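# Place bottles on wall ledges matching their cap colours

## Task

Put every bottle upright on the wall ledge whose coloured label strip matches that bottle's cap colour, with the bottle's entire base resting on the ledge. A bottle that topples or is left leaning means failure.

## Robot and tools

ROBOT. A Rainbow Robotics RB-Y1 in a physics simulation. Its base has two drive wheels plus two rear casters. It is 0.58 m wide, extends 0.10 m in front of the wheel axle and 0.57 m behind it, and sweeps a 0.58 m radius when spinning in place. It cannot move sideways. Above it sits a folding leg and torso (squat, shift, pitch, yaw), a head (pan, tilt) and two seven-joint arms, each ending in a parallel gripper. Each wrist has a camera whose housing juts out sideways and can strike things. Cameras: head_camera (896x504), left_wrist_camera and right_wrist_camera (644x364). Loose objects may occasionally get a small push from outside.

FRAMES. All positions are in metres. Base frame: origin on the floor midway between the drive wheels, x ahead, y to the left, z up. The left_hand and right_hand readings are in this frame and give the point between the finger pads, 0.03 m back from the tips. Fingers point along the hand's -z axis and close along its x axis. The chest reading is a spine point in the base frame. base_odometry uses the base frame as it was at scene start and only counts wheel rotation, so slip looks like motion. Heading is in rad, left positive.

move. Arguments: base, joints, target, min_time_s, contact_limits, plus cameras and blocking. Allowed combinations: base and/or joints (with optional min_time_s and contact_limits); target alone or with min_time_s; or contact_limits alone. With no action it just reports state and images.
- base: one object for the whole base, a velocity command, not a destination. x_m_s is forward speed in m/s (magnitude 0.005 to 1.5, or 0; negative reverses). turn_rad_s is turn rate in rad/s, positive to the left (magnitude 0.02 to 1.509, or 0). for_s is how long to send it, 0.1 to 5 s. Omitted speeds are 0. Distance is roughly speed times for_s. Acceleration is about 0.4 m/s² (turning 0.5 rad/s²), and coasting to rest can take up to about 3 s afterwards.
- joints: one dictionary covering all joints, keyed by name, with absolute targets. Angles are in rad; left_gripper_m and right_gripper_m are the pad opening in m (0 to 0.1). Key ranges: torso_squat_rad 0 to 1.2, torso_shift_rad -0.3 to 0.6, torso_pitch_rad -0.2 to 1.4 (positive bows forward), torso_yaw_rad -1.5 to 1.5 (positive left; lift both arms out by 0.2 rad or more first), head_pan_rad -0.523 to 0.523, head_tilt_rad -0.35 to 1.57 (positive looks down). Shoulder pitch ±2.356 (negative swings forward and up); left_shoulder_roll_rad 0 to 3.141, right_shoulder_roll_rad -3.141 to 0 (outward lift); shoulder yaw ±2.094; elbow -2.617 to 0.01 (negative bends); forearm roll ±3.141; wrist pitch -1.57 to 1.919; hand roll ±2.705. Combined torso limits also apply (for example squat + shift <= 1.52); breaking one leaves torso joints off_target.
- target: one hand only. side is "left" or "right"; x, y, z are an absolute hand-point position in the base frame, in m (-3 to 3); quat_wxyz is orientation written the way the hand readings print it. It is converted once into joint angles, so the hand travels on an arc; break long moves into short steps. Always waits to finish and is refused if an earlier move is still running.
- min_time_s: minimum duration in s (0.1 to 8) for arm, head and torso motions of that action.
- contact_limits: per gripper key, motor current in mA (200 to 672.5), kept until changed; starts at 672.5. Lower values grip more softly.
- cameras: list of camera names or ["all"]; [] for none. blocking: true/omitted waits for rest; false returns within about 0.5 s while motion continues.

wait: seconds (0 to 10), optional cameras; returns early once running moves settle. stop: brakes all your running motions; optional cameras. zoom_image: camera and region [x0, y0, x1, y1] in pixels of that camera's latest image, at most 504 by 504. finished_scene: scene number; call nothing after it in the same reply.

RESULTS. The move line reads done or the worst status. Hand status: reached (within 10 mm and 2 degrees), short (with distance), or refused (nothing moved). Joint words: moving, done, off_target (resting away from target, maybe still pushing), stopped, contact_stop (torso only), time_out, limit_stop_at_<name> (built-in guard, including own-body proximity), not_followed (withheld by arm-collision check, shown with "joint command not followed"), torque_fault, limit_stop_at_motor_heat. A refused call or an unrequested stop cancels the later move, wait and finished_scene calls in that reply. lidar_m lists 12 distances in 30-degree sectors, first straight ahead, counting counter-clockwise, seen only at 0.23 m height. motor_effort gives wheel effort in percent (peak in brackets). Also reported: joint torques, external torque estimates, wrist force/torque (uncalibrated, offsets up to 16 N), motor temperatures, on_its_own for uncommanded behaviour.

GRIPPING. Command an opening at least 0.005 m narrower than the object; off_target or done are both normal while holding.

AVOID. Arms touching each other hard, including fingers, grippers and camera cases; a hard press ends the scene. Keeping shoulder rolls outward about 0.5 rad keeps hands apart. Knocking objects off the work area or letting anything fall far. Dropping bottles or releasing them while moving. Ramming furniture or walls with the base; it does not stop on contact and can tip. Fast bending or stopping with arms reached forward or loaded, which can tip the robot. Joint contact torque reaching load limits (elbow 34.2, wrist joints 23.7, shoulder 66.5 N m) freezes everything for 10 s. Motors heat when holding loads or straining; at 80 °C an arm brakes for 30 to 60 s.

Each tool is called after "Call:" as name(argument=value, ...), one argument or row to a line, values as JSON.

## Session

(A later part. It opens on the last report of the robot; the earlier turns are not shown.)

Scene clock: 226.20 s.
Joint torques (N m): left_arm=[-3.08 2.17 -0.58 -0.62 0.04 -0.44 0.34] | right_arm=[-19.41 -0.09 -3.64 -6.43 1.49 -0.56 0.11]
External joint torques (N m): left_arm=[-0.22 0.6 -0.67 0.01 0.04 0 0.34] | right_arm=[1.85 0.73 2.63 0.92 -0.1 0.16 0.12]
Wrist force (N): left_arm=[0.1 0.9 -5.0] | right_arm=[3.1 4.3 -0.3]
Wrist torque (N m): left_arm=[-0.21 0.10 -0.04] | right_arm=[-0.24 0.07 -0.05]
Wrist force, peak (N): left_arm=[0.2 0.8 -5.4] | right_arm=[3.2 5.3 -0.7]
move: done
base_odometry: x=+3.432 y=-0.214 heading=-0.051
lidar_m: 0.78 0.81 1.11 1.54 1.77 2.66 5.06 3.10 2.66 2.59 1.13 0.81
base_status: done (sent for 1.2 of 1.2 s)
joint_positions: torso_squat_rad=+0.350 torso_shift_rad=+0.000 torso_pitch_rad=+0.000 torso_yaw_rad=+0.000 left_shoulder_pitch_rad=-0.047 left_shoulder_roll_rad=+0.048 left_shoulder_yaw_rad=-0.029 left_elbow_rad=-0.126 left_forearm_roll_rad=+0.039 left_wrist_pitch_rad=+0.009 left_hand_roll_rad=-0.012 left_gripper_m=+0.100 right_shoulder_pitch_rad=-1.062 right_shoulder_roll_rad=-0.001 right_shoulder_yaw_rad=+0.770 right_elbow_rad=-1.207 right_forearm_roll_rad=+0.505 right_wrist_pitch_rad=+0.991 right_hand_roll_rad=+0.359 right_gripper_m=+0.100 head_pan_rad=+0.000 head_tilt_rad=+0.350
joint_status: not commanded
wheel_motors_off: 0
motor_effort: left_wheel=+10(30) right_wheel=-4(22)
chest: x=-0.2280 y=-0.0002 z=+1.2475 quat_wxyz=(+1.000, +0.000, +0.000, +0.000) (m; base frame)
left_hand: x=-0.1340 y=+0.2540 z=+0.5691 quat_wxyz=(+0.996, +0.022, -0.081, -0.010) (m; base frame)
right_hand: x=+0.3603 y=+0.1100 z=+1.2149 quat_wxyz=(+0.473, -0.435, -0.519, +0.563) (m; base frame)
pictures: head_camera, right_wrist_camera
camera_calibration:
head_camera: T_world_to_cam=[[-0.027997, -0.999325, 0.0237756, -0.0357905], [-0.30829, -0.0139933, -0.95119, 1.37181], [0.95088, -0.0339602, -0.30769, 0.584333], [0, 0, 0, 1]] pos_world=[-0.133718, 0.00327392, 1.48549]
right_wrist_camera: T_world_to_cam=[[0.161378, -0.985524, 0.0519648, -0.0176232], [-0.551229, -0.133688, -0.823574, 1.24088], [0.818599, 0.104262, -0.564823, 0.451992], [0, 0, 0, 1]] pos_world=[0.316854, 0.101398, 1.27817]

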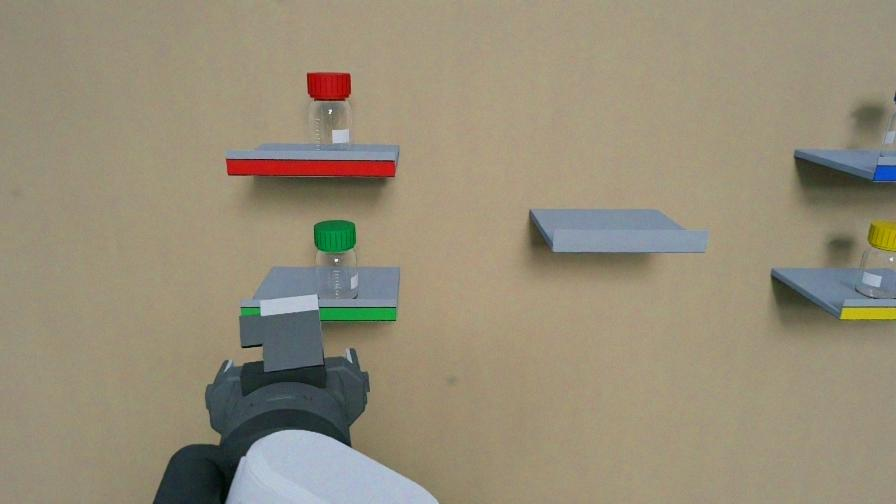

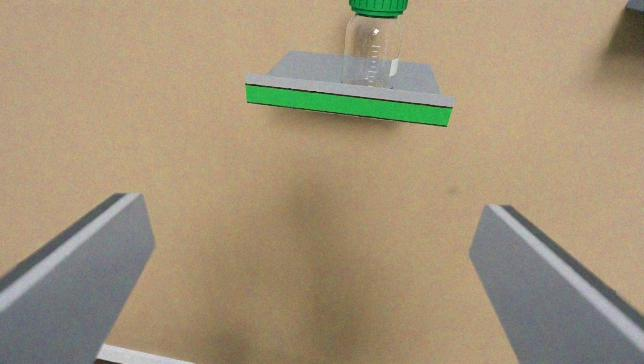

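Call:
zoom_image(
  camera="head_camera",
  region=[210, 50, 430, 340],
)

Call:
move(
  joints={"head_pan_rad": -0.4, "head_tilt_rad": 0.35},
  cameras=["head_camera"],
)

Scaled by 1.738 from the camera's 896x504 image, which has a finer 1280x720 frame.

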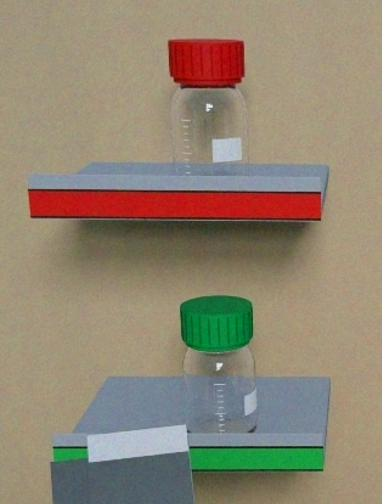

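Scene clock: 231.07 s.
Joint torques (N m): left_arm=[-3.72 2.61 -0.25 -0.79 -0.05 -0.48 0.36] | right_arm=[-18.65 -0.53 -3.64 -6.72 1.27 -0.5 0.01]
External joint torques (N m): left_arm=[-0.86 1.04 -0.33 -0.16 -0.06 -0.04 0.37] | right_arm=[2.61 0.29 2.63 0.63 -0.33 0.21 0.01]
Wrist force (N): left_arm=[-0.3 0.9 -5.0] | right_arm=[3.1 3.8 0.5]
Wrist torque (N m): left_arm=[-0.22 0.04 -0.03] | right_arm=[-0.21 0.04 -0.05]
Wrist force, peak (N): left_arm=[0.1 1.2 -5.2] | right_arm=[4.4 4.9 0.2]
move: done
base_odometry: x=+3.432 y=-0.214 heading=-0.051
lidar_m: 0.79 0.81 1.12 1.54 1.76 2.66 5.06 3.11 2.67 2.58 1.12 0.82
base_status: not commanded
joint_positions: torso_squat_rad=+0.350 torso_shift_rad=+0.000 torso_pitch_rad=+0.000 torso_yaw_rad=+0.000 left_shoulder_pitch_rad=-0.047 left_shoulder_roll_rad=+0.048 left_shoulder_yaw_rad=-0.029 left_elbow_rad=-0.126 left_forearm_roll_rad=+0.039 left_wrist_pitch_rad=+0.009 left_hand_roll_rad=-0.012 left_gripper_m=+0.100 right_shoulder_pitch_rad=-1.062 right_shoulder_roll_rad=-0.001 right_shoulder_yaw_rad=+0.770 right_elbow_rad=-1.207 right_forearm_roll_rad=+0.505 right_wrist_pitch_rad=+0.991 right_hand_roll_rad=+0.359 right_gripper_m=+0.100 head_pan_rad=-0.400 head_tilt_rad=+0.350
joint_status: all done
wheel_motors_off: 0
motor_effort: left_wheel=+10(11) right_wheel=-3(5)
chest: x=-0.2280 y=-0.0002 z=+1.2475 quat_wxyz=(+1.000, +0.000, +0.000, +0.000) (m; base frame)
left_hand: x=-0.1340 y=+0.2540 z=+0.5691 quat_wxyz=(+0.996, +0.022, -0.081, -0.010) (m; base frame)
right_hand: x=+0.3603 y=+0.1100 z=+1.2149 quat_wxyz=(+0.473, -0.435, -0.519, +0.563) (m; base frame)
pictures: head_camera
camera_calibration:
head_camera: T_world_to_cam=[[-0.4149, -0.909556, 0.0237724, -0.115443], [-0.28969, 0.107286, -0.951089, 1.37555], [0.862518, -0.401493, -0.308002, 0.566495], [0, 0, 0, 1]] pos_world=[-0.138027, -0.0251347, 1.48549]

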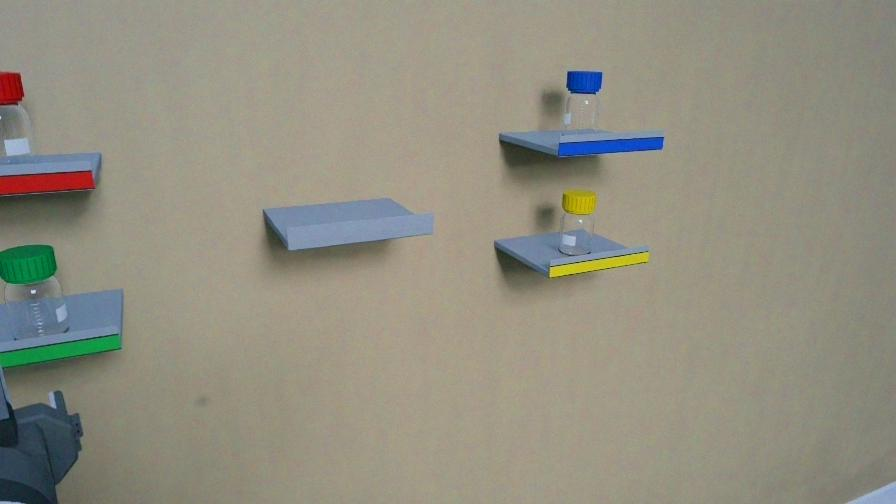

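Call:
move(
  target={"side": "right", "x": 0.225, "y": 0.13, "z": 1.43, "quat_wxyz": [0.44882, -0.41126, -0.53597, 0.58492]},
  min_time_s=1.5,
  cameras=[],
)

Call:
move(
  target={"side": "right", "x": 0.385, "y": 0.13, "z": 1.43, "quat_wxyz": [0.44882, -0.41126, -0.53597, 0.58492]},
  min_time_s=1.0,
  cameras=[],
)

Call:
move(
  target={"side": "right", "x": 0.225, "y": -0.22, "z": 1.43, "quat_wxyz": [0.52133, -0.47771, -0.47771, 0.52133]},
  min_time_s=1.5,
  cameras=[],
)

Call:
move(
  target={"side": "right", "x": 0.385, "y": -0.22, "z": 1.43, "quat_wxyz": [0.52133, -0.47771, -0.47771, 0.52133]},
  min_time_s=1.0,
  cameras=[],
)

Call:
move(
  target={"side": "right", "x": 0.225, "y": -0.62, "z": 1.43, "quat_wxyz": [0.62181, -0.56978, -0.36299, 0.39614]},
  min_time_s=1.5,
  cameras=[],
)

Call:
move(
  target={"side": "right", "x": 0.385, "y": -0.62, "z": 1.43, "quat_wxyz": [0.62181, -0.56978, -0.36299, 0.39614]},
  min_time_s=1.0,
  cameras=[],
)

Scene clock: 233.73 s.
Joint torques (N m): left_arm=[-3.48 2.36 -0.57 -0.5 -0.07 -0.44 0.31] | right_arm=[-17.94 -4.89 -7.16 -3.07 1.27 -1.18 0.11]
External joint torques (N m): left_arm=[-0.62 0.8 -0.65 0.13 -0.08 0 0.32] | right_arm=[0.07 -0.45 0.07 0.37 -0.2 0.19 0.11]
Wrist force (N): left_arm=[0.0 0.9 -4.9] | right_arm=[3.4 4.1 0.1]
Wrist torque (N m): left_arm=[-0.21 0.08 -0.01] | right_arm=[-0.16 0.13 -0.21]
Wrist force, peak (N): left_arm=[-0.4 1.0 -5.3] | right_arm=[3.6 5.0 0.2]
move: done
base_odometry: x=+3.432 y=-0.214 heading=-0.051
lidar_m: 0.79 0.82 1.12 1.54 1.77 2.67 5.05 3.10 2.67 2.58 1.13 0.82
base_status: not commanded
joint_positions: torso_squat_rad=+0.350 torso_shift_rad=+0.000 torso_pitch_rad=+0.000 torso_yaw_rad=+0.000 left_shoulder_pitch_rad=-0.047 left_shoulder_roll_rad=+0.048 left_shoulder_yaw_rad=-0.029 left_elbow_rad=-0.126 left_forearm_roll_rad=+0.039 left_wrist_pitch_rad=+0.009 left_hand_roll_rad=-0.012 left_gripper_m=+0.100 right_shoulder_pitch_rad=-1.420 right_shoulder_roll_rad=+0.000 right_shoulder_yaw_rad=+0.549 right_elbow_rad=-1.739 right_forearm_roll_rad=+0.139 right_wrist_pitch_rad=+1.642 right_hand_roll_rad=+0.750 right_gripper_m=+0.100 head_pan_rad=-0.400 head_tilt_rad=+0.350
joint_status: all done
wheel_motors_off: 0
motor_effort: left_wheel=+10(10) right_wheel=-3(5)
chest: x=-0.2280 y=-0.0002 z=+1.2475 quat_wxyz=(+1.000, +0.000, +0.000, +0.000) (m; base frame)
left_hand: x=-0.1340 y=+0.2540 z=+0.5691 quat_wxyz=(+0.996, +0.022, -0.081, -0.010) (m; base frame)
right_hand: x=+0.2249 y=+0.1304 z=+1.4298 quat_wxyz=(+0.448, -0.411, -0.537, +0.585) (m; base frame)
right_hand_status: reached (checked arc, planned for 1.5 s): 0 mm and 0.2 deg off.
pictures: none
No camera images: "cameras" was empty.

Scene clock: 235.10 s.
Joint torques (N m): left_arm=[-3.04 2.2 -0.4 -0.53 -0.2 -0.57 0.24] | right_arm=[-22.16 -9.51 -5.69 -5.77 0.98 -1.15 0.12]
External joint torques (N m): left_arm=[-0.18 0.64 -0.48 0.1 -0.21 -0.14 0.25] | right_arm=[1.02 -0.61 -0.53 0.54 -0.29 0.25 0.13]
Wrist force (N): left_arm=[0.3 0.9 -4.9] | right_arm=[2.9 4.2 0.2]
Wrist torque (N m): left_arm=[-0.20 0.09 -0.04] | right_arm=[-0.16 0.00 -0.22]
Wrist force, peak (N): left_arm=[-0.1 1.3 -5.3] | right_arm=[3.4 6.4 0.1]
move: done
base_odometry: x=+3.432 y=-0.214 heading=-0.051
lidar_m: 0.78 0.82 1.12 1.54 1.77 2.66 5.05 3.11 2.66 2.58 1.13 0.82
base_status: not commanded
joint_positions: torso_squat_rad=+0.350 torso_shift_rad=+0.000 torso_pitch_rad=+0.000 torso_yaw_rad=+0.000 left_shoulder_pitch_rad=-0.048 left_shoulder_roll_rad=+0.048 left_shoulder_yaw_rad=-0.029 left_elbow_rad=-0.126 left_forearm_roll_rad=+0.039 left_wrist_pitch_rad=+0.009 left_hand_roll_rad=-0.012 left_gripper_m=+0.100 right_shoulder_pitch_rad=-1.609 right_shoulder_roll_rad=-0.024 right_shoulder_yaw_rad=+0.431 right_elbow_rad=-0.940 right_forearm_roll_rad=+0.039 right_wrist_pitch_rad=+0.989 right_hand_roll_rad=+0.771 right_gripper_m=+0.100 head_pan_rad=-0.400 head_tilt_rad=+0.350
joint_status: all done
wheel_motors_off: 0
motor_effort: left_wheel=+10(10) right_wheel=-5(7)
chest: x=-0.2280 y=-0.0002 z=+1.2475 quat_wxyz=(+1.000, +0.000, +0.000, +0.000) (m; base frame)
left_hand: x=-0.1340 y=+0.2540 z=+0.5691 quat_wxyz=(+0.996, +0.022, -0.081, -0.010) (m; base frame)
right_hand: x=+0.3849 y=+0.1300 z=+1.4300 quat_wxyz=(+0.449, -0.411, -0.536, +0.585) (m; base frame)
right_hand_status: reached (checked arc, planned for 1.0 s): 0 mm and 0.0 deg off.
pictures: none
No camera images: "cameras" was empty.

Scene clock: 237.53 s.
Joint torques (N m): left_arm=[-3.04 2.23 -0.78 -0.67 -0.21 -0.44 0.33] | right_arm=[-16.24 -7.95 -3.86 -0.68 0.77 -1.67 -0.08]
External joint torques (N m): left_arm=[-0.18 0.66 -0.87 -0.04 -0.21 0 0.34] | right_arm=[0.25 -0.45 0.52 0.28 -0.17 0.08 -0.07]
Wrist force (N): left_arm=[0.0 1.1 -5.1] | right_arm=[2.8 4.9 0.1]
Wrist torque (N m): left_arm=[-0.24 0.06 -0.04] | right_arm=[-0.30 0.02 -0.24]
Wrist force, peak (N): left_arm=[0.0 0.9 -5.5] | right_arm=[5.8 4.1 1.2]
move: done
base_odometry: x=+3.432 y=-0.214 heading=-0.051
lidar_m: 0.78 0.81 1.12 1.55 1.77 2.66 5.05 3.11 2.67 2.58 1.13 0.82
base_status: not commanded
joint_positions: torso_squat_rad=+0.350 torso_shift_rad=+0.000 torso_pitch_rad=+0.000 torso_yaw_rad=+0.000 left_shoulder_pitch_rad=-0.048 left_shoulder_roll_rad=+0.048 left_shoulder_yaw_rad=-0.029 left_elbow_rad=-0.126 left_forearm_roll_rad=+0.039 left_wrist_pitch_rad=+0.009 left_hand_roll_rad=-0.012 left_gripper_m=+0.100 right_shoulder_pitch_rad=-0.907 right_shoulder_roll_rad=-0.605 right_shoulder_yaw_rad=-0.052 right_elbow_rad=-2.385 right_forearm_roll_rad=-0.269 right_wrist_pitch_rad=+1.787 right_hand_roll_rad=+1.067 right_gripper_m=+0.100 head_pan_rad=-0.400 head_tilt_rad=+0.350
joint_status: all done
wheel_motors_off: 0
motor_effort: left_wheel=+9(10) right_wheel=-6(7)
chest: x=-0.2280 y=-0.0002 z=+1.2475 quat_wxyz=(+1.000, +0.000, +0.000, +0.000) (m; base frame)
left_hand: x=-0.1340 y=+0.2540 z=+0.5691 quat_wxyz=(+0.996, +0.022, -0.081, -0.010) (m; base frame)
right_hand: x=+0.2251 y=-0.2197 z=+1.4305 quat_wxyz=(+0.522, -0.481, -0.476, +0.519) (m; base frame)
right_hand_status: reached (checked arc, planned for 1.5 s): 1 mm and 0.5 deg off.
pictures: none
No camera images: "cameras" was empty.

Scene clock: 239.20 s.
Joint torques (N m): left_arm=[-2.96 2.4 -0.75 -0.57 -0.09 -0.5 0.21] | right_arm=[-22.5 -9.22 -3.04 -5.16 0.68 -1.48 0.08]
External joint torques (N m): left_arm=[-0.09 0.83 -0.83 0.06 -0.1 -0.06 0.22] | right_arm=[-0.1 -0.42 1.89 0.46 -0.09 0.39 0.09]
Wrist force (N): left_arm=[0.0 0.7 -5.0] | right_arm=[3.1 4.8 0.5]
Wrist torque (N m): left_arm=[-0.18 0.07 -0.02] | right_arm=[-0.27 0.10 -0.24]
Wrist force, peak (N): left_arm=[0.3 1.0 -5.3] | right_arm=[3.4 5.8 0.6]
move: done
base_odometry: x=+3.432 y=-0.214 heading=-0.051
lidar_m: 0.78 0.81 1.11 1.54 1.77 2.66 5.06 3.11 2.66 2.59 1.13 0.82
base_status: not commanded
joint_positions: torso_squat_rad=+0.350 torso_shift_rad=+0.000 torso_pitch_rad=+0.000 torso_yaw_rad=+0.000 left_shoulder_pitch_rad=-0.048 left_shoulder_roll_rad=+0.048 left_shoulder_yaw_rad=-0.029 left_elbow_rad=-0.126 left_forearm_roll_rad=+0.039 left_wrist_pitch_rad=+0.009 left_hand_roll_rad=-0.012 left_gripper_m=+0.100 right_shoulder_pitch_rad=-1.057 right_shoulder_roll_rad=-0.525 right_shoulder_yaw_rad=+0.026 right_elbow_rad=-1.675 right_forearm_roll_rad=-0.189 right_wrist_pitch_rad=+1.237 right_hand_roll_rad=+1.188 right_gripper_m=+0.100 head_pan_rad=-0.400 head_tilt_rad=+0.350
joint_status: all done
wheel_motors_off: 0
motor_effort: left_wheel=+9(9) right_wheel=-6(8)
chest: x=-0.2280 y=-0.0002 z=+1.2475 quat_wxyz=(+1.000, +0.000, +0.000, +0.000) (m; base frame)
left_hand: x=-0.1340 y=+0.2540 z=+0.5691 quat_wxyz=(+0.996, +0.022, -0.081, -0.010) (m; base frame)
right_hand: x=+0.3849 y=-0.2201 z=+1.4300 quat_wxyz=(+0.521, -0.478, -0.478, +0.521) (m; base frame)
right_hand_status: reached (checked arc, planned for 1.0 s): 0 mm and 0.0 deg off.
pictures: none
No camera images: "cameras" was empty.

Scene clock: 241.03 s.
Joint torques (N m): left_arm=[-2.98 2.22 -0.25 -0.69 -0.29 -0.48 0.18] | right_arm=[-11.63 -20.23 -3.12 -5.61 -0.02 -1.99 0.2]
External joint torques (N m): left_arm=[-0.11 0.65 -0.33 -0.06 -0.3 -0.04 0.19] | right_arm=[1.67 -0.95 0.25 0.6 -0.11 0.02 0.21]
Wrist force (N): left_arm=[-0.4 0.9 -5.1] | right_arm=[2.6 4.6 0.1]
Wrist torque (N m): left_arm=[-0.21 0.04 -0.03] | right_arm=[-0.25 -0.07 -0.25]
Wrist force, peak (N): left_arm=[0.0 1.1 -5.2] | right_arm=[4.1 5.7 0.2]
move: done
base_odometry: x=+3.432 y=-0.214 heading=-0.051
lidar_m: 0.78 0.81 1.11 1.54 1.77 2.66 5.05 3.10 2.67 2.59 1.13 0.82
base_status: not commanded
joint_positions: torso_squat_rad=+0.350 torso_shift_rad=+0.000 torso_pitch_rad=+0.000 torso_yaw_rad=+0.000 left_shoulder_pitch_rad=-0.048 left_shoulder_roll_rad=+0.048 left_shoulder_yaw_rad=-0.029 left_elbow_rad=-0.126 left_forearm_roll_rad=+0.039 left_wrist_pitch_rad=+0.009 left_hand_roll_rad=-0.012 left_gripper_m=+0.100 right_shoulder_pitch_rad=-0.540 right_shoulder_roll_rad=-0.993 right_shoulder_yaw_rad=-0.725 right_elbow_rad=-1.646 right_forearm_roll_rad=-0.582 right_wrist_pitch_rad=+1.192 right_hand_roll_rad=+1.570 right_gripper_m=+0.100 head_pan_rad=-0.400 head_tilt_rad=+0.350
joint_status: all done
wheel_motors_off: 0
motor_effort: left_wheel=+9(9) right_wheel=-7(8)
chest: x=-0.2280 y=-0.0002 z=+1.2475 quat_wxyz=(+1.000, +0.000, +0.000, +0.000) (m; base frame)
left_hand: x=-0.1340 y=+0.2540 z=+0.5691 quat_wxyz=(+0.996, +0.022, -0.081, -0.010) (m; base frame)
right_hand: x=+0.2246 y=-0.6198 z=+1.4303 quat_wxyz=(+0.622, -0.570, -0.363, +0.395) (m; base frame)
right_hand_status: reached (checked arc, planned for 1.5 s): 1 mm and 0.2 deg off.
pictures: none
No camera images: "cameras" was empty.

Scene clock: 242.67 s.
Joint torques (N m): left_arm=[-3.05 2.2 -0.53 -0.69 -0.08 -0.53 0.26] | right_arm=[-20.57 -15.83 -0.06 -8.65 -0.12 -1.53 0.08]
External joint torques (N m): left_arm=[-0.19 0.63 -0.61 -0.06 -0.08 -0.09 0.27] | right_arm=[0.93 -1.75 1.17 1.05 -0.08 0.45 0.09]
Wrist force (N): left_arm=[0.0 0.8 -4.9] | right_arm=[3.6 5.6 0.2]
Wrist torque (N m): left_arm=[-0.20 0.08 -0.04] | right_arm=[-0.40 0.09 -0.23]
Wrist force, peak (N): left_arm=[0.0 1.0 -5.3] | right_arm=[3.6 5.6 0.2]
move: done
base_odometry: x=+3.432 y=-0.214 heading=-0.051
lidar_m: 0.78 0.82 1.12 1.55 1.77 2.66 5.05 3.11 2.67 2.58 1.13 0.81
base_status: not commanded
joint_positions: torso_squat_rad=+0.350 torso_shift_rad=+0.000 torso_pitch_rad=+0.000 torso_yaw_rad=+0.000 left_shoulder_pitch_rad=-0.048 left_shoulder_roll_rad=+0.048 left_shoulder_yaw_rad=-0.029 left_elbow_rad=-0.126 left_forearm_roll_rad=+0.039 left_wrist_pitch_rad=+0.009 left_hand_roll_rad=-0.012 left_gripper_m=+0.100 right_shoulder_pitch_rad=-1.177 right_shoulder_roll_rad=-0.954 right_shoulder_yaw_rad=-0.337 right_elbow_rad=-0.719 right_forearm_roll_rad=-0.406 right_wrist_pitch_rad=+0.701 right_hand_roll_rad=+1.732 right_gripper_m=+0.100 head_pan_rad=-0.400 head_tilt_rad=+0.350
joint_status: all done
wheel_motors_off: 0
motor_effort: left_wheel=+8(9) right_wheel=-7(8)
chest: x=-0.2280 y=-0.0002 z=+1.2475 quat_wxyz=(+1.000, +0.000, +0.000, +0.000) (m; base frame)
left_hand: x=-0.1340 y=+0.2540 z=+0.5691 quat_wxyz=(+0.996, +0.022, -0.081, -0.010) (m; base frame)
right_hand: x=+0.3848 y=-0.6198 z=+1.4302 quat_wxyz=(+0.622, -0.570, -0.363, +0.396) (m; base frame)
right_hand_status: reached (checked arc, planned for 1.1 s): 0 mm and 0.1 deg off.
pictures: none
No camera images: "cameras" was empty.

Call:
move(
  joints={"right_shoulder_pitch_rad": -0.8585, "right_shoulder_roll_rad": -0.9735, "right_shoulder_yaw_rad": -0.531, "right_elbow_rad": -1.1825, "right_forearm_roll_rad": -0.494, "right_wrist_pitch_rad": 0.9465, "right_hand_roll_rad": 1.651},
  min_time_s=1.0,
  cameras=[],
)

Call:
move(
  joints={"right_shoulder_pitch_rad": -0.7235, "right_shoulder_roll_rad": -0.799, "right_shoulder_yaw_rad": -0.3885, "right_elbow_rad": -2.0155, "right_forearm_roll_rad": -0.4255, "right_wrist_pitch_rad": 1.4895, "right_hand_roll_rad": 1.3185},
  min_time_s=1.0,
  cameras=[],
)

Call:
move(
  joints={"right_shoulder_pitch_rad": -0.982, "right_shoulder_roll_rad": -0.565, "right_shoulder_yaw_rad": -0.013, "right_elbow_rad": -2.03, "right_forearm_roll_rad": -0.229, "right_wrist_pitch_rad": 1.512, "right_hand_roll_rad": 1.1275},
  min_time_s=1.0,
  cameras=[],
)

Call:
move(
  joints={"right_shoulder_pitch_rad": -0.98, "right_shoulder_roll_rad": -0.4965, "right_shoulder_yaw_rad": -0.088, "right_elbow_rad": -1.6925, "right_forearm_roll_rad": -0.2215, "right_wrist_pitch_rad": 1.417, "right_hand_roll_rad": 1.16},
  min_time_s=1.0,
  cameras=[],
)

Call:
move(
  joints={"right_shoulder_pitch_rad": -1.1635, "right_shoulder_roll_rad": -0.3025, "right_shoulder_yaw_rad": 0.2485, "right_elbow_rad": -2.062, "right_forearm_roll_rad": -0.065, "right_wrist_pitch_rad": 1.7145, "right_hand_roll_rad": 0.9085},
  min_time_s=1.0,
  cameras=[],
)

Call:
move(
  joints={"right_shoulder_pitch_rad": -1.5145, "right_shoulder_roll_rad": -0.012, "right_shoulder_yaw_rad": 0.49, "right_elbow_rad": -1.3395, "right_forearm_roll_rad": 0.089, "right_wrist_pitch_rad": 1.3155, "right_hand_roll_rad": 0.7605},
  min_time_s=1.0,
  cameras=[],
)

Scene clock: 245.40 s.
Joint torques (N m): left_arm=[-3.19 2.57 -0.41 -0.75 -0.07 -0.51 0.26] | right_arm=[-16.52 -19.44 -2.9 -7.85 -0.3 -1.78 0.03]
External joint torques (N m): left_arm=[-0.32 1 -0.5 -0.12 -0.08 -0.07 0.27] | right_arm=[1.46 -1.84 -0.69 0.52 -0.22 0.21 0.03]
Wrist force (N): left_arm=[-0.3 1.2 -5.1] | right_arm=[3.1 4.4 0.6]
Wrist torque (N m): left_arm=[-0.24 0.04 -0.04] | right_arm=[-0.22 0.06 -0.05]
Wrist force, peak (N): left_arm=[0.2 1.0 -5.3] | right_arm=[3.4 6.0 0.8]
move: done
base_odometry: x=+3.432 y=-0.214 heading=-0.051
lidar_m: 0.78 0.81 1.11 1.54 1.77 2.67 5.05 3.10 2.67 2.59 1.13 0.81
base_status: not commanded
joint_positions: torso_squat_rad=+0.350 torso_shift_rad=+0.000 torso_pitch_rad=+0.000 torso_yaw_rad=+0.000 left_shoulder_pitch_rad=-0.048 left_shoulder_roll_rad=+0.048 left_shoulder_yaw_rad=-0.029 left_elbow_rad=-0.126 left_forearm_roll_rad=+0.039 left_wrist_pitch_rad=+0.009 left_hand_roll_rad=-0.012 left_gripper_m=+0.100 right_shoulder_pitch_rad=-0.859 right_shoulder_roll_rad=-0.974 right_shoulder_yaw_rad=-0.531 right_elbow_rad=-1.183 right_forearm_roll_rad=-0.494 right_wrist_pitch_rad=+0.947 right_hand_roll_rad=+1.651 right_gripper_m=+0.100 head_pan_rad=-0.400 head_tilt_rad=+0.350
joint_status: all done
wheel_motors_off: 0
motor_effort: left_wheel=+8(9) right_wheel=-7(8)
chest: x=-0.2280 y=-0.0002 z=+1.2475 quat_wxyz=(+1.000, +0.000, +0.000, +0.000) (m; base frame)
left_hand: x=-0.1340 y=+0.2540 z=+0.5691 quat_wxyz=(+0.996, +0.022, -0.081, -0.010) (m; base frame)
right_hand: x=+0.3150 y=-0.6332 z=+1.4281 quat_wxyz=(+0.629, -0.559, -0.382, +0.382) (m; base frame)
pictures: none
No camera images: "cameras" was empty.

Scene clock: 246.93 s.
Joint torques (N m): left_arm=[-2.62 2.78 -0.52 -0.8 -0.17 -0.52 0.39] | right_arm=[-15.46 -14.47 -2.33 -3.33 0.71 -2.08 0.28]
External joint torques (N m): left_arm=[0.24 1.21 -0.61 -0.16 -0.18 -0.09 0.4] | right_arm=[0.97 -1.43 1.72 0.52 0.14 -0.15 0.29]
Wrist force (N): left_arm=[-0.1 0.8 -5.0] | right_arm=[3.2 4.7 0.0]
Wrist torque (N m): left_arm=[-0.20 0.07 -0.04] | right_arm=[-0.30 0.09 -0.04]
Wrist force, peak (N): left_arm=[-0.1 1.0 -5.3] | right_arm=[4.4 6.2 -0.2]
move: done
base_odometry: x=+3.432 y=-0.214 heading=-0.051
lidar_m: 0.78 0.81 1.12 1.54 1.77 2.66 5.05 3.11 2.67 2.58 1.13 0.82
base_status: not commanded
joint_positions: torso_squat_rad=+0.350 torso_shift_rad=+0.000 torso_pitch_rad=+0.000 torso_yaw_rad=+0.000 left_shoulder_pitch_rad=-0.048 left_shoulder_roll_rad=+0.048 left_shoulder_yaw_rad=-0.029 left_elbow_rad=-0.126 left_forearm_roll_rad=+0.039 left_wrist_pitch_rad=+0.009 left_hand_roll_rad=-0.012 left_gripper_m=+0.100 right_shoulder_pitch_rad=-0.724 right_shoulder_roll_rad=-0.799 right_shoulder_yaw_rad=-0.389 right_elbow_rad=-2.016 right_forearm_roll_rad=-0.426 right_wrist_pitch_rad=+1.490 right_hand_roll_rad=+1.318 right_gripper_m=+0.100 head_pan_rad=-0.400 head_tilt_rad=+0.350
joint_status: all done
wheel_motors_off: 0
motor_effort: left_wheel=+9(9) right_wheel=-7(8)
chest: x=-0.2280 y=-0.0002 z=+1.2475 quat_wxyz=(+1.000, +0.000, +0.000, +0.000) (m; base frame)
left_hand: x=-0.1340 y=+0.2540 z=+0.5691 quat_wxyz=(+0.996, +0.022, -0.081, -0.010) (m; base frame)
right_hand: x=+0.2711 y=-0.4136 z=+1.4231 quat_wxyz=(+0.586, -0.515, -0.404, +0.477) (m; base frame)
pictures: none
No camera images: "cameras" was empty.

Scene clock: 248.23 s.
Joint torques (N m): left_arm=[-2.89 2.34 -0.69 -0.62 -0.21 -0.49 0.32] | right_arm=[-19.51 -9.21 -3.02 -3.08 1.15 -1.36 0.12]
External joint torques (N m): left_arm=[-0.02 0.77 -0.78 0.01 -0.22 -0.05 0.33] | right_arm=[0.07 -1.07 1.85 0.29 0.3 0.47 0.13]
Wrist force (N): left_arm=[-0.2 0.8 -4.9] | right_arm=[3.2 4.5 0.3]
Wrist torque (N m): left_arm=[-0.21 0.05 -0.03] | right_arm=[-0.25 0.11 0.00]
Wrist force, peak (N): left_arm=[-0.2 0.8 -5.3] | right_arm=[4.2 5.5 -0.3]
move: done
base_odometry: x=+3.432 y=-0.214 heading=-0.051
lidar_m: 0.78 0.81 1.10 1.54 1.77 2.66 5.05 3.11 2.67 2.59 1.13 0.82
base_status: not commanded
joint_positions: torso_squat_rad=+0.350 torso_shift_rad=+0.000 torso_pitch_rad=+0.000 torso_yaw_rad=+0.000 left_shoulder_pitch_rad=-0.048 left_shoulder_roll_rad=+0.048 left_shoulder_yaw_rad=-0.029 left_elbow_rad=-0.126 left_forearm_roll_rad=+0.039 left_wrist_pitch_rad=+0.009 left_hand_roll_rad=-0.012 left_gripper_m=+0.100 right_shoulder_pitch_rad=-0.982 right_shoulder_roll_rad=-0.565 right_shoulder_yaw_rad=-0.013 right_elbow_rad=-2.030 right_forearm_roll_rad=-0.229 right_wrist_pitch_rad=+1.512 right_hand_roll_rad=+1.128 right_gripper_m=+0.100 head_pan_rad=-0.400 head_tilt_rad=+0.350
joint_status: all done
wheel_motors_off: 0
motor_effort: left_wheel=+8(9) right_wheel=-6(8)
chest: x=-0.2280 y=-0.0002 z=+1.2475 quat_wxyz=(+1.000, +0.000, +0.000, +0.000) (m; base frame)
left_hand: x=-0.1340 y=+0.2540 z=+0.5691 quat_wxyz=(+0.996, +0.022, -0.081, -0.010) (m; base frame)
right_hand: x=+0.3079 y=-0.2181 z=+1.4402 quat_wxyz=(+0.524, -0.473, -0.482, +0.519) (m; base frame)
pictures: none
No camera images: "cameras" was empty.

Scene clock: 249.53 s.
Joint torques (N m): left_arm=[-2.76 2.25 -0.97 -0.62 -0.12 -0.55 0.31] | right_arm=[-20.5 -8.62 -4.62 -5.5 0.41 -2.02 0.11]
External joint torques (N m): left_arm=[0.11 0.69 -1.06 0.01 -0.12 -0.11 0.32] | right_arm=[1.54 0.66 -0.77 0.67 -0.19 -0.14 0.11]
Wrist force (N): left_arm=[0.1 0.8 -5.3] | right_arm=[3.0 4.6 -1.3]
Wrist torque (N m): left_arm=[-0.19 0.08 -0.04] | right_arm=[-0.24 0.15 -0.22]
Wrist force, peak (N): left_arm=[0.0 0.9 -5.3] | right_arm=[3.5 5.1 -1.1]
move: done
base_odometry: x=+3.432 y=-0.214 heading=-0.051
lidar_m: 0.78 0.81 1.11 1.54 1.77 2.65 5.06 3.11 2.67 2.58 1.14 0.82
base_status: not commanded
joint_positions: torso_squat_rad=+0.350 torso_shift_rad=+0.000 torso_pitch_rad=+0.000 torso_yaw_rad=+0.000 left_shoulder_pitch_rad=-0.048 left_shoulder_roll_rad=+0.048 left_shoulder_yaw_rad=-0.029 left_elbow_rad=-0.126 left_forearm_roll_rad=+0.039 left_wrist_pitch_rad=+0.009 left_hand_roll_rad=-0.012 left_gripper_m=+0.100 right_shoulder_pitch_rad=-0.980 right_shoulder_roll_rad=-0.497 right_shoulder_yaw_rad=-0.088 right_elbow_rad=-1.693 right_forearm_roll_rad=-0.222 right_wrist_pitch_rad=+1.417 right_hand_roll_rad=+1.160 right_gripper_m=+0.100 head_pan_rad=-0.400 head_tilt_rad=+0.350
joint_status: all done
wheel_motors_off: 0
motor_effort: left_wheel=+9(9) right_wheel=-7(8)
chest: x=-0.2280 y=-0.0002 z=+1.2475 quat_wxyz=(+1.000, +0.000, +0.000, +0.000) (m; base frame)
left_hand: x=-0.1340 y=+0.2540 z=+0.5691 quat_wxyz=(+0.996, +0.022, -0.081, -0.010) (m; base frame)
right_hand: x=+0.3757 y=-0.2632 z=+1.3659 quat_wxyz=(+0.621, -0.402, -0.438, +0.511) (m; base frame)
pictures: none
No camera images: "cameras" was empty.

Scene clock: 251.20 s.
Joint torques (N m): left_arm=[-2.91 2.37 -0.77 -0.7 -0.08 -0.57 0.18] | right_arm=[-18.45 -5.66 -3.54 -2.13 0.9 -1.57 0.06]
External joint torques (N m): left_arm=[-0.04 0.81 -0.86 -0.07 -0.09 -0.13 0.19] | right_arm=[0.87 -0.73 1.87 0.6 -0.16 0.13 0.06]
Wrist force (N): left_arm=[-0.1 0.8 -4.8] | right_arm=[2.9 4.4 -0.1]
Wrist torque (N m): left_arm=[-0.21 0.07 -0.03] | right_arm=[-0.27 0.01 -0.01]
Wrist force, peak (N): left_arm=[0.0 1.0 -5.3] | right_arm=[3.9 4.9 0.1]
move: done
base_odometry: x=+3.432 y=-0.214 heading=-0.051
lidar_m: 0.78 0.81 1.11 1.54 1.77 2.66 5.06 3.11 2.66 2.58 1.12 0.81
base_status: not commanded
joint_positions: torso_squat_rad=+0.350 torso_shift_rad=+0.000 torso_pitch_rad=+0.000 torso_yaw_rad=+0.000 left_shoulder_pitch_rad=-0.048 left_shoulder_roll_rad=+0.048 left_shoulder_yaw_rad=-0.029 left_elbow_rad=-0.126 left_forearm_roll_rad=+0.039 left_wrist_pitch_rad=+0.009 left_hand_roll_rad=-0.012 left_gripper_m=+0.100 right_shoulder_pitch_rad=-1.164 right_shoulder_roll_rad=-0.302 right_shoulder_yaw_rad=+0.248 right_elbow_rad=-2.062 right_forearm_roll_rad=-0.065 right_wrist_pitch_rad=+1.714 right_hand_roll_rad=+0.908 right_gripper_m=+0.100 head_pan_rad=-0.400 head_tilt_rad=+0.350
joint_status: all done
wheel_motors_off: 0
motor_effort: left_wheel=+9(9) right_wheel=-7(8)
chest: x=-0.2280 y=-0.0002 z=+1.2475 quat_wxyz=(+1.000, +0.000, +0.000, +0.000) (m; base frame)
left_hand: x=-0.1340 y=+0.2540 z=+0.5691 quat_wxyz=(+0.996, +0.022, -0.081, -0.010) (m; base frame)
right_hand: x=+0.2664 y=-0.0568 z=+1.4296 quat_wxyz=(+0.520, -0.401, -0.519, +0.547) (m; base frame)
pictures: none
No camera images: "cameras" was empty.

Scene clock: 253.27 s.
Joint torques (N m): left_arm=[-3.1 2.8 -0.61 -0.61 -0.09 -0.47 0.29] | right_arm=[-19.14 -8.04 -4.8 -4.31 1.51 -1.14 0.04]
External joint torques (N m): left_arm=[-0.23 1.24 -0.69 0.02 -0.1 -0.03 0.3] | right_arm=[1.63 -1.31 1.87 0.65 0.04 0.22 0.05]
Wrist force (N): left_arm=[0.0 0.8 -5.0] | right_arm=[3.3 4.4 0.1]
Wrist torque (N m): left_arm=[-0.22 0.08 -0.03] | right_arm=[-0.25 0.09 -0.06]
Wrist force, peak (N): left_arm=[0.1 1.2 -5.2] | right_arm=[4.8 4.9 0.9]
move: done
base_odometry: x=+3.432 y=-0.214 heading=-0.051
lidar_m: 0.78 0.81 1.11 1.54 1.77 2.66 5.05 3.10 2.67 2.59 1.13 0.82
base_status: not commanded
joint_positions: torso_squat_rad=+0.350 torso_shift_rad=+0.000 torso_pitch_rad=+0.000 torso_yaw_rad=+0.000 left_shoulder_pitch_rad=-0.048 left_shoulder_roll_rad=+0.048 left_shoulder_yaw_rad=-0.029 left_elbow_rad=-0.126 left_forearm_roll_rad=+0.039 left_wrist_pitch_rad=+0.009 left_hand_roll_rad=-0.012 left_gripper_m=+0.100 right_shoulder_pitch_rad=-1.515 right_shoulder_roll_rad=-0.012 right_shoulder_yaw_rad=+0.490 right_elbow_rad=-1.340 right_forearm_roll_rad=+0.089 right_wrist_pitch_rad=+1.315 right_hand_roll_rad=+0.760 right_gripper_m=+0.100 head_pan_rad=-0.400 head_tilt_rad=+0.350
joint_status: all done
wheel_motors_off: 0
motor_effort: left_wheel=+8(9) right_wheel=-7(8)
chest: x=-0.2280 y=-0.0002 z=+1.2475 quat_wxyz=(+1.000, +0.000, +0.000, +0.000) (m; base frame)
left_hand: x=-0.1340 y=+0.2540 z=+0.5691 quat_wxyz=(+0.996, +0.022, -0.081, -0.010) (m; base frame)
right_hand: x=+0.3089 y=+0.1425 z=+1.4358 quat_wxyz=(+0.443, -0.418, -0.532, +0.588) (m; base frame)
pictures: none
No camera images: "cameras" was empty.

Call:
finished_scene(
  scene=1,
)

The scene is finished: the task was done.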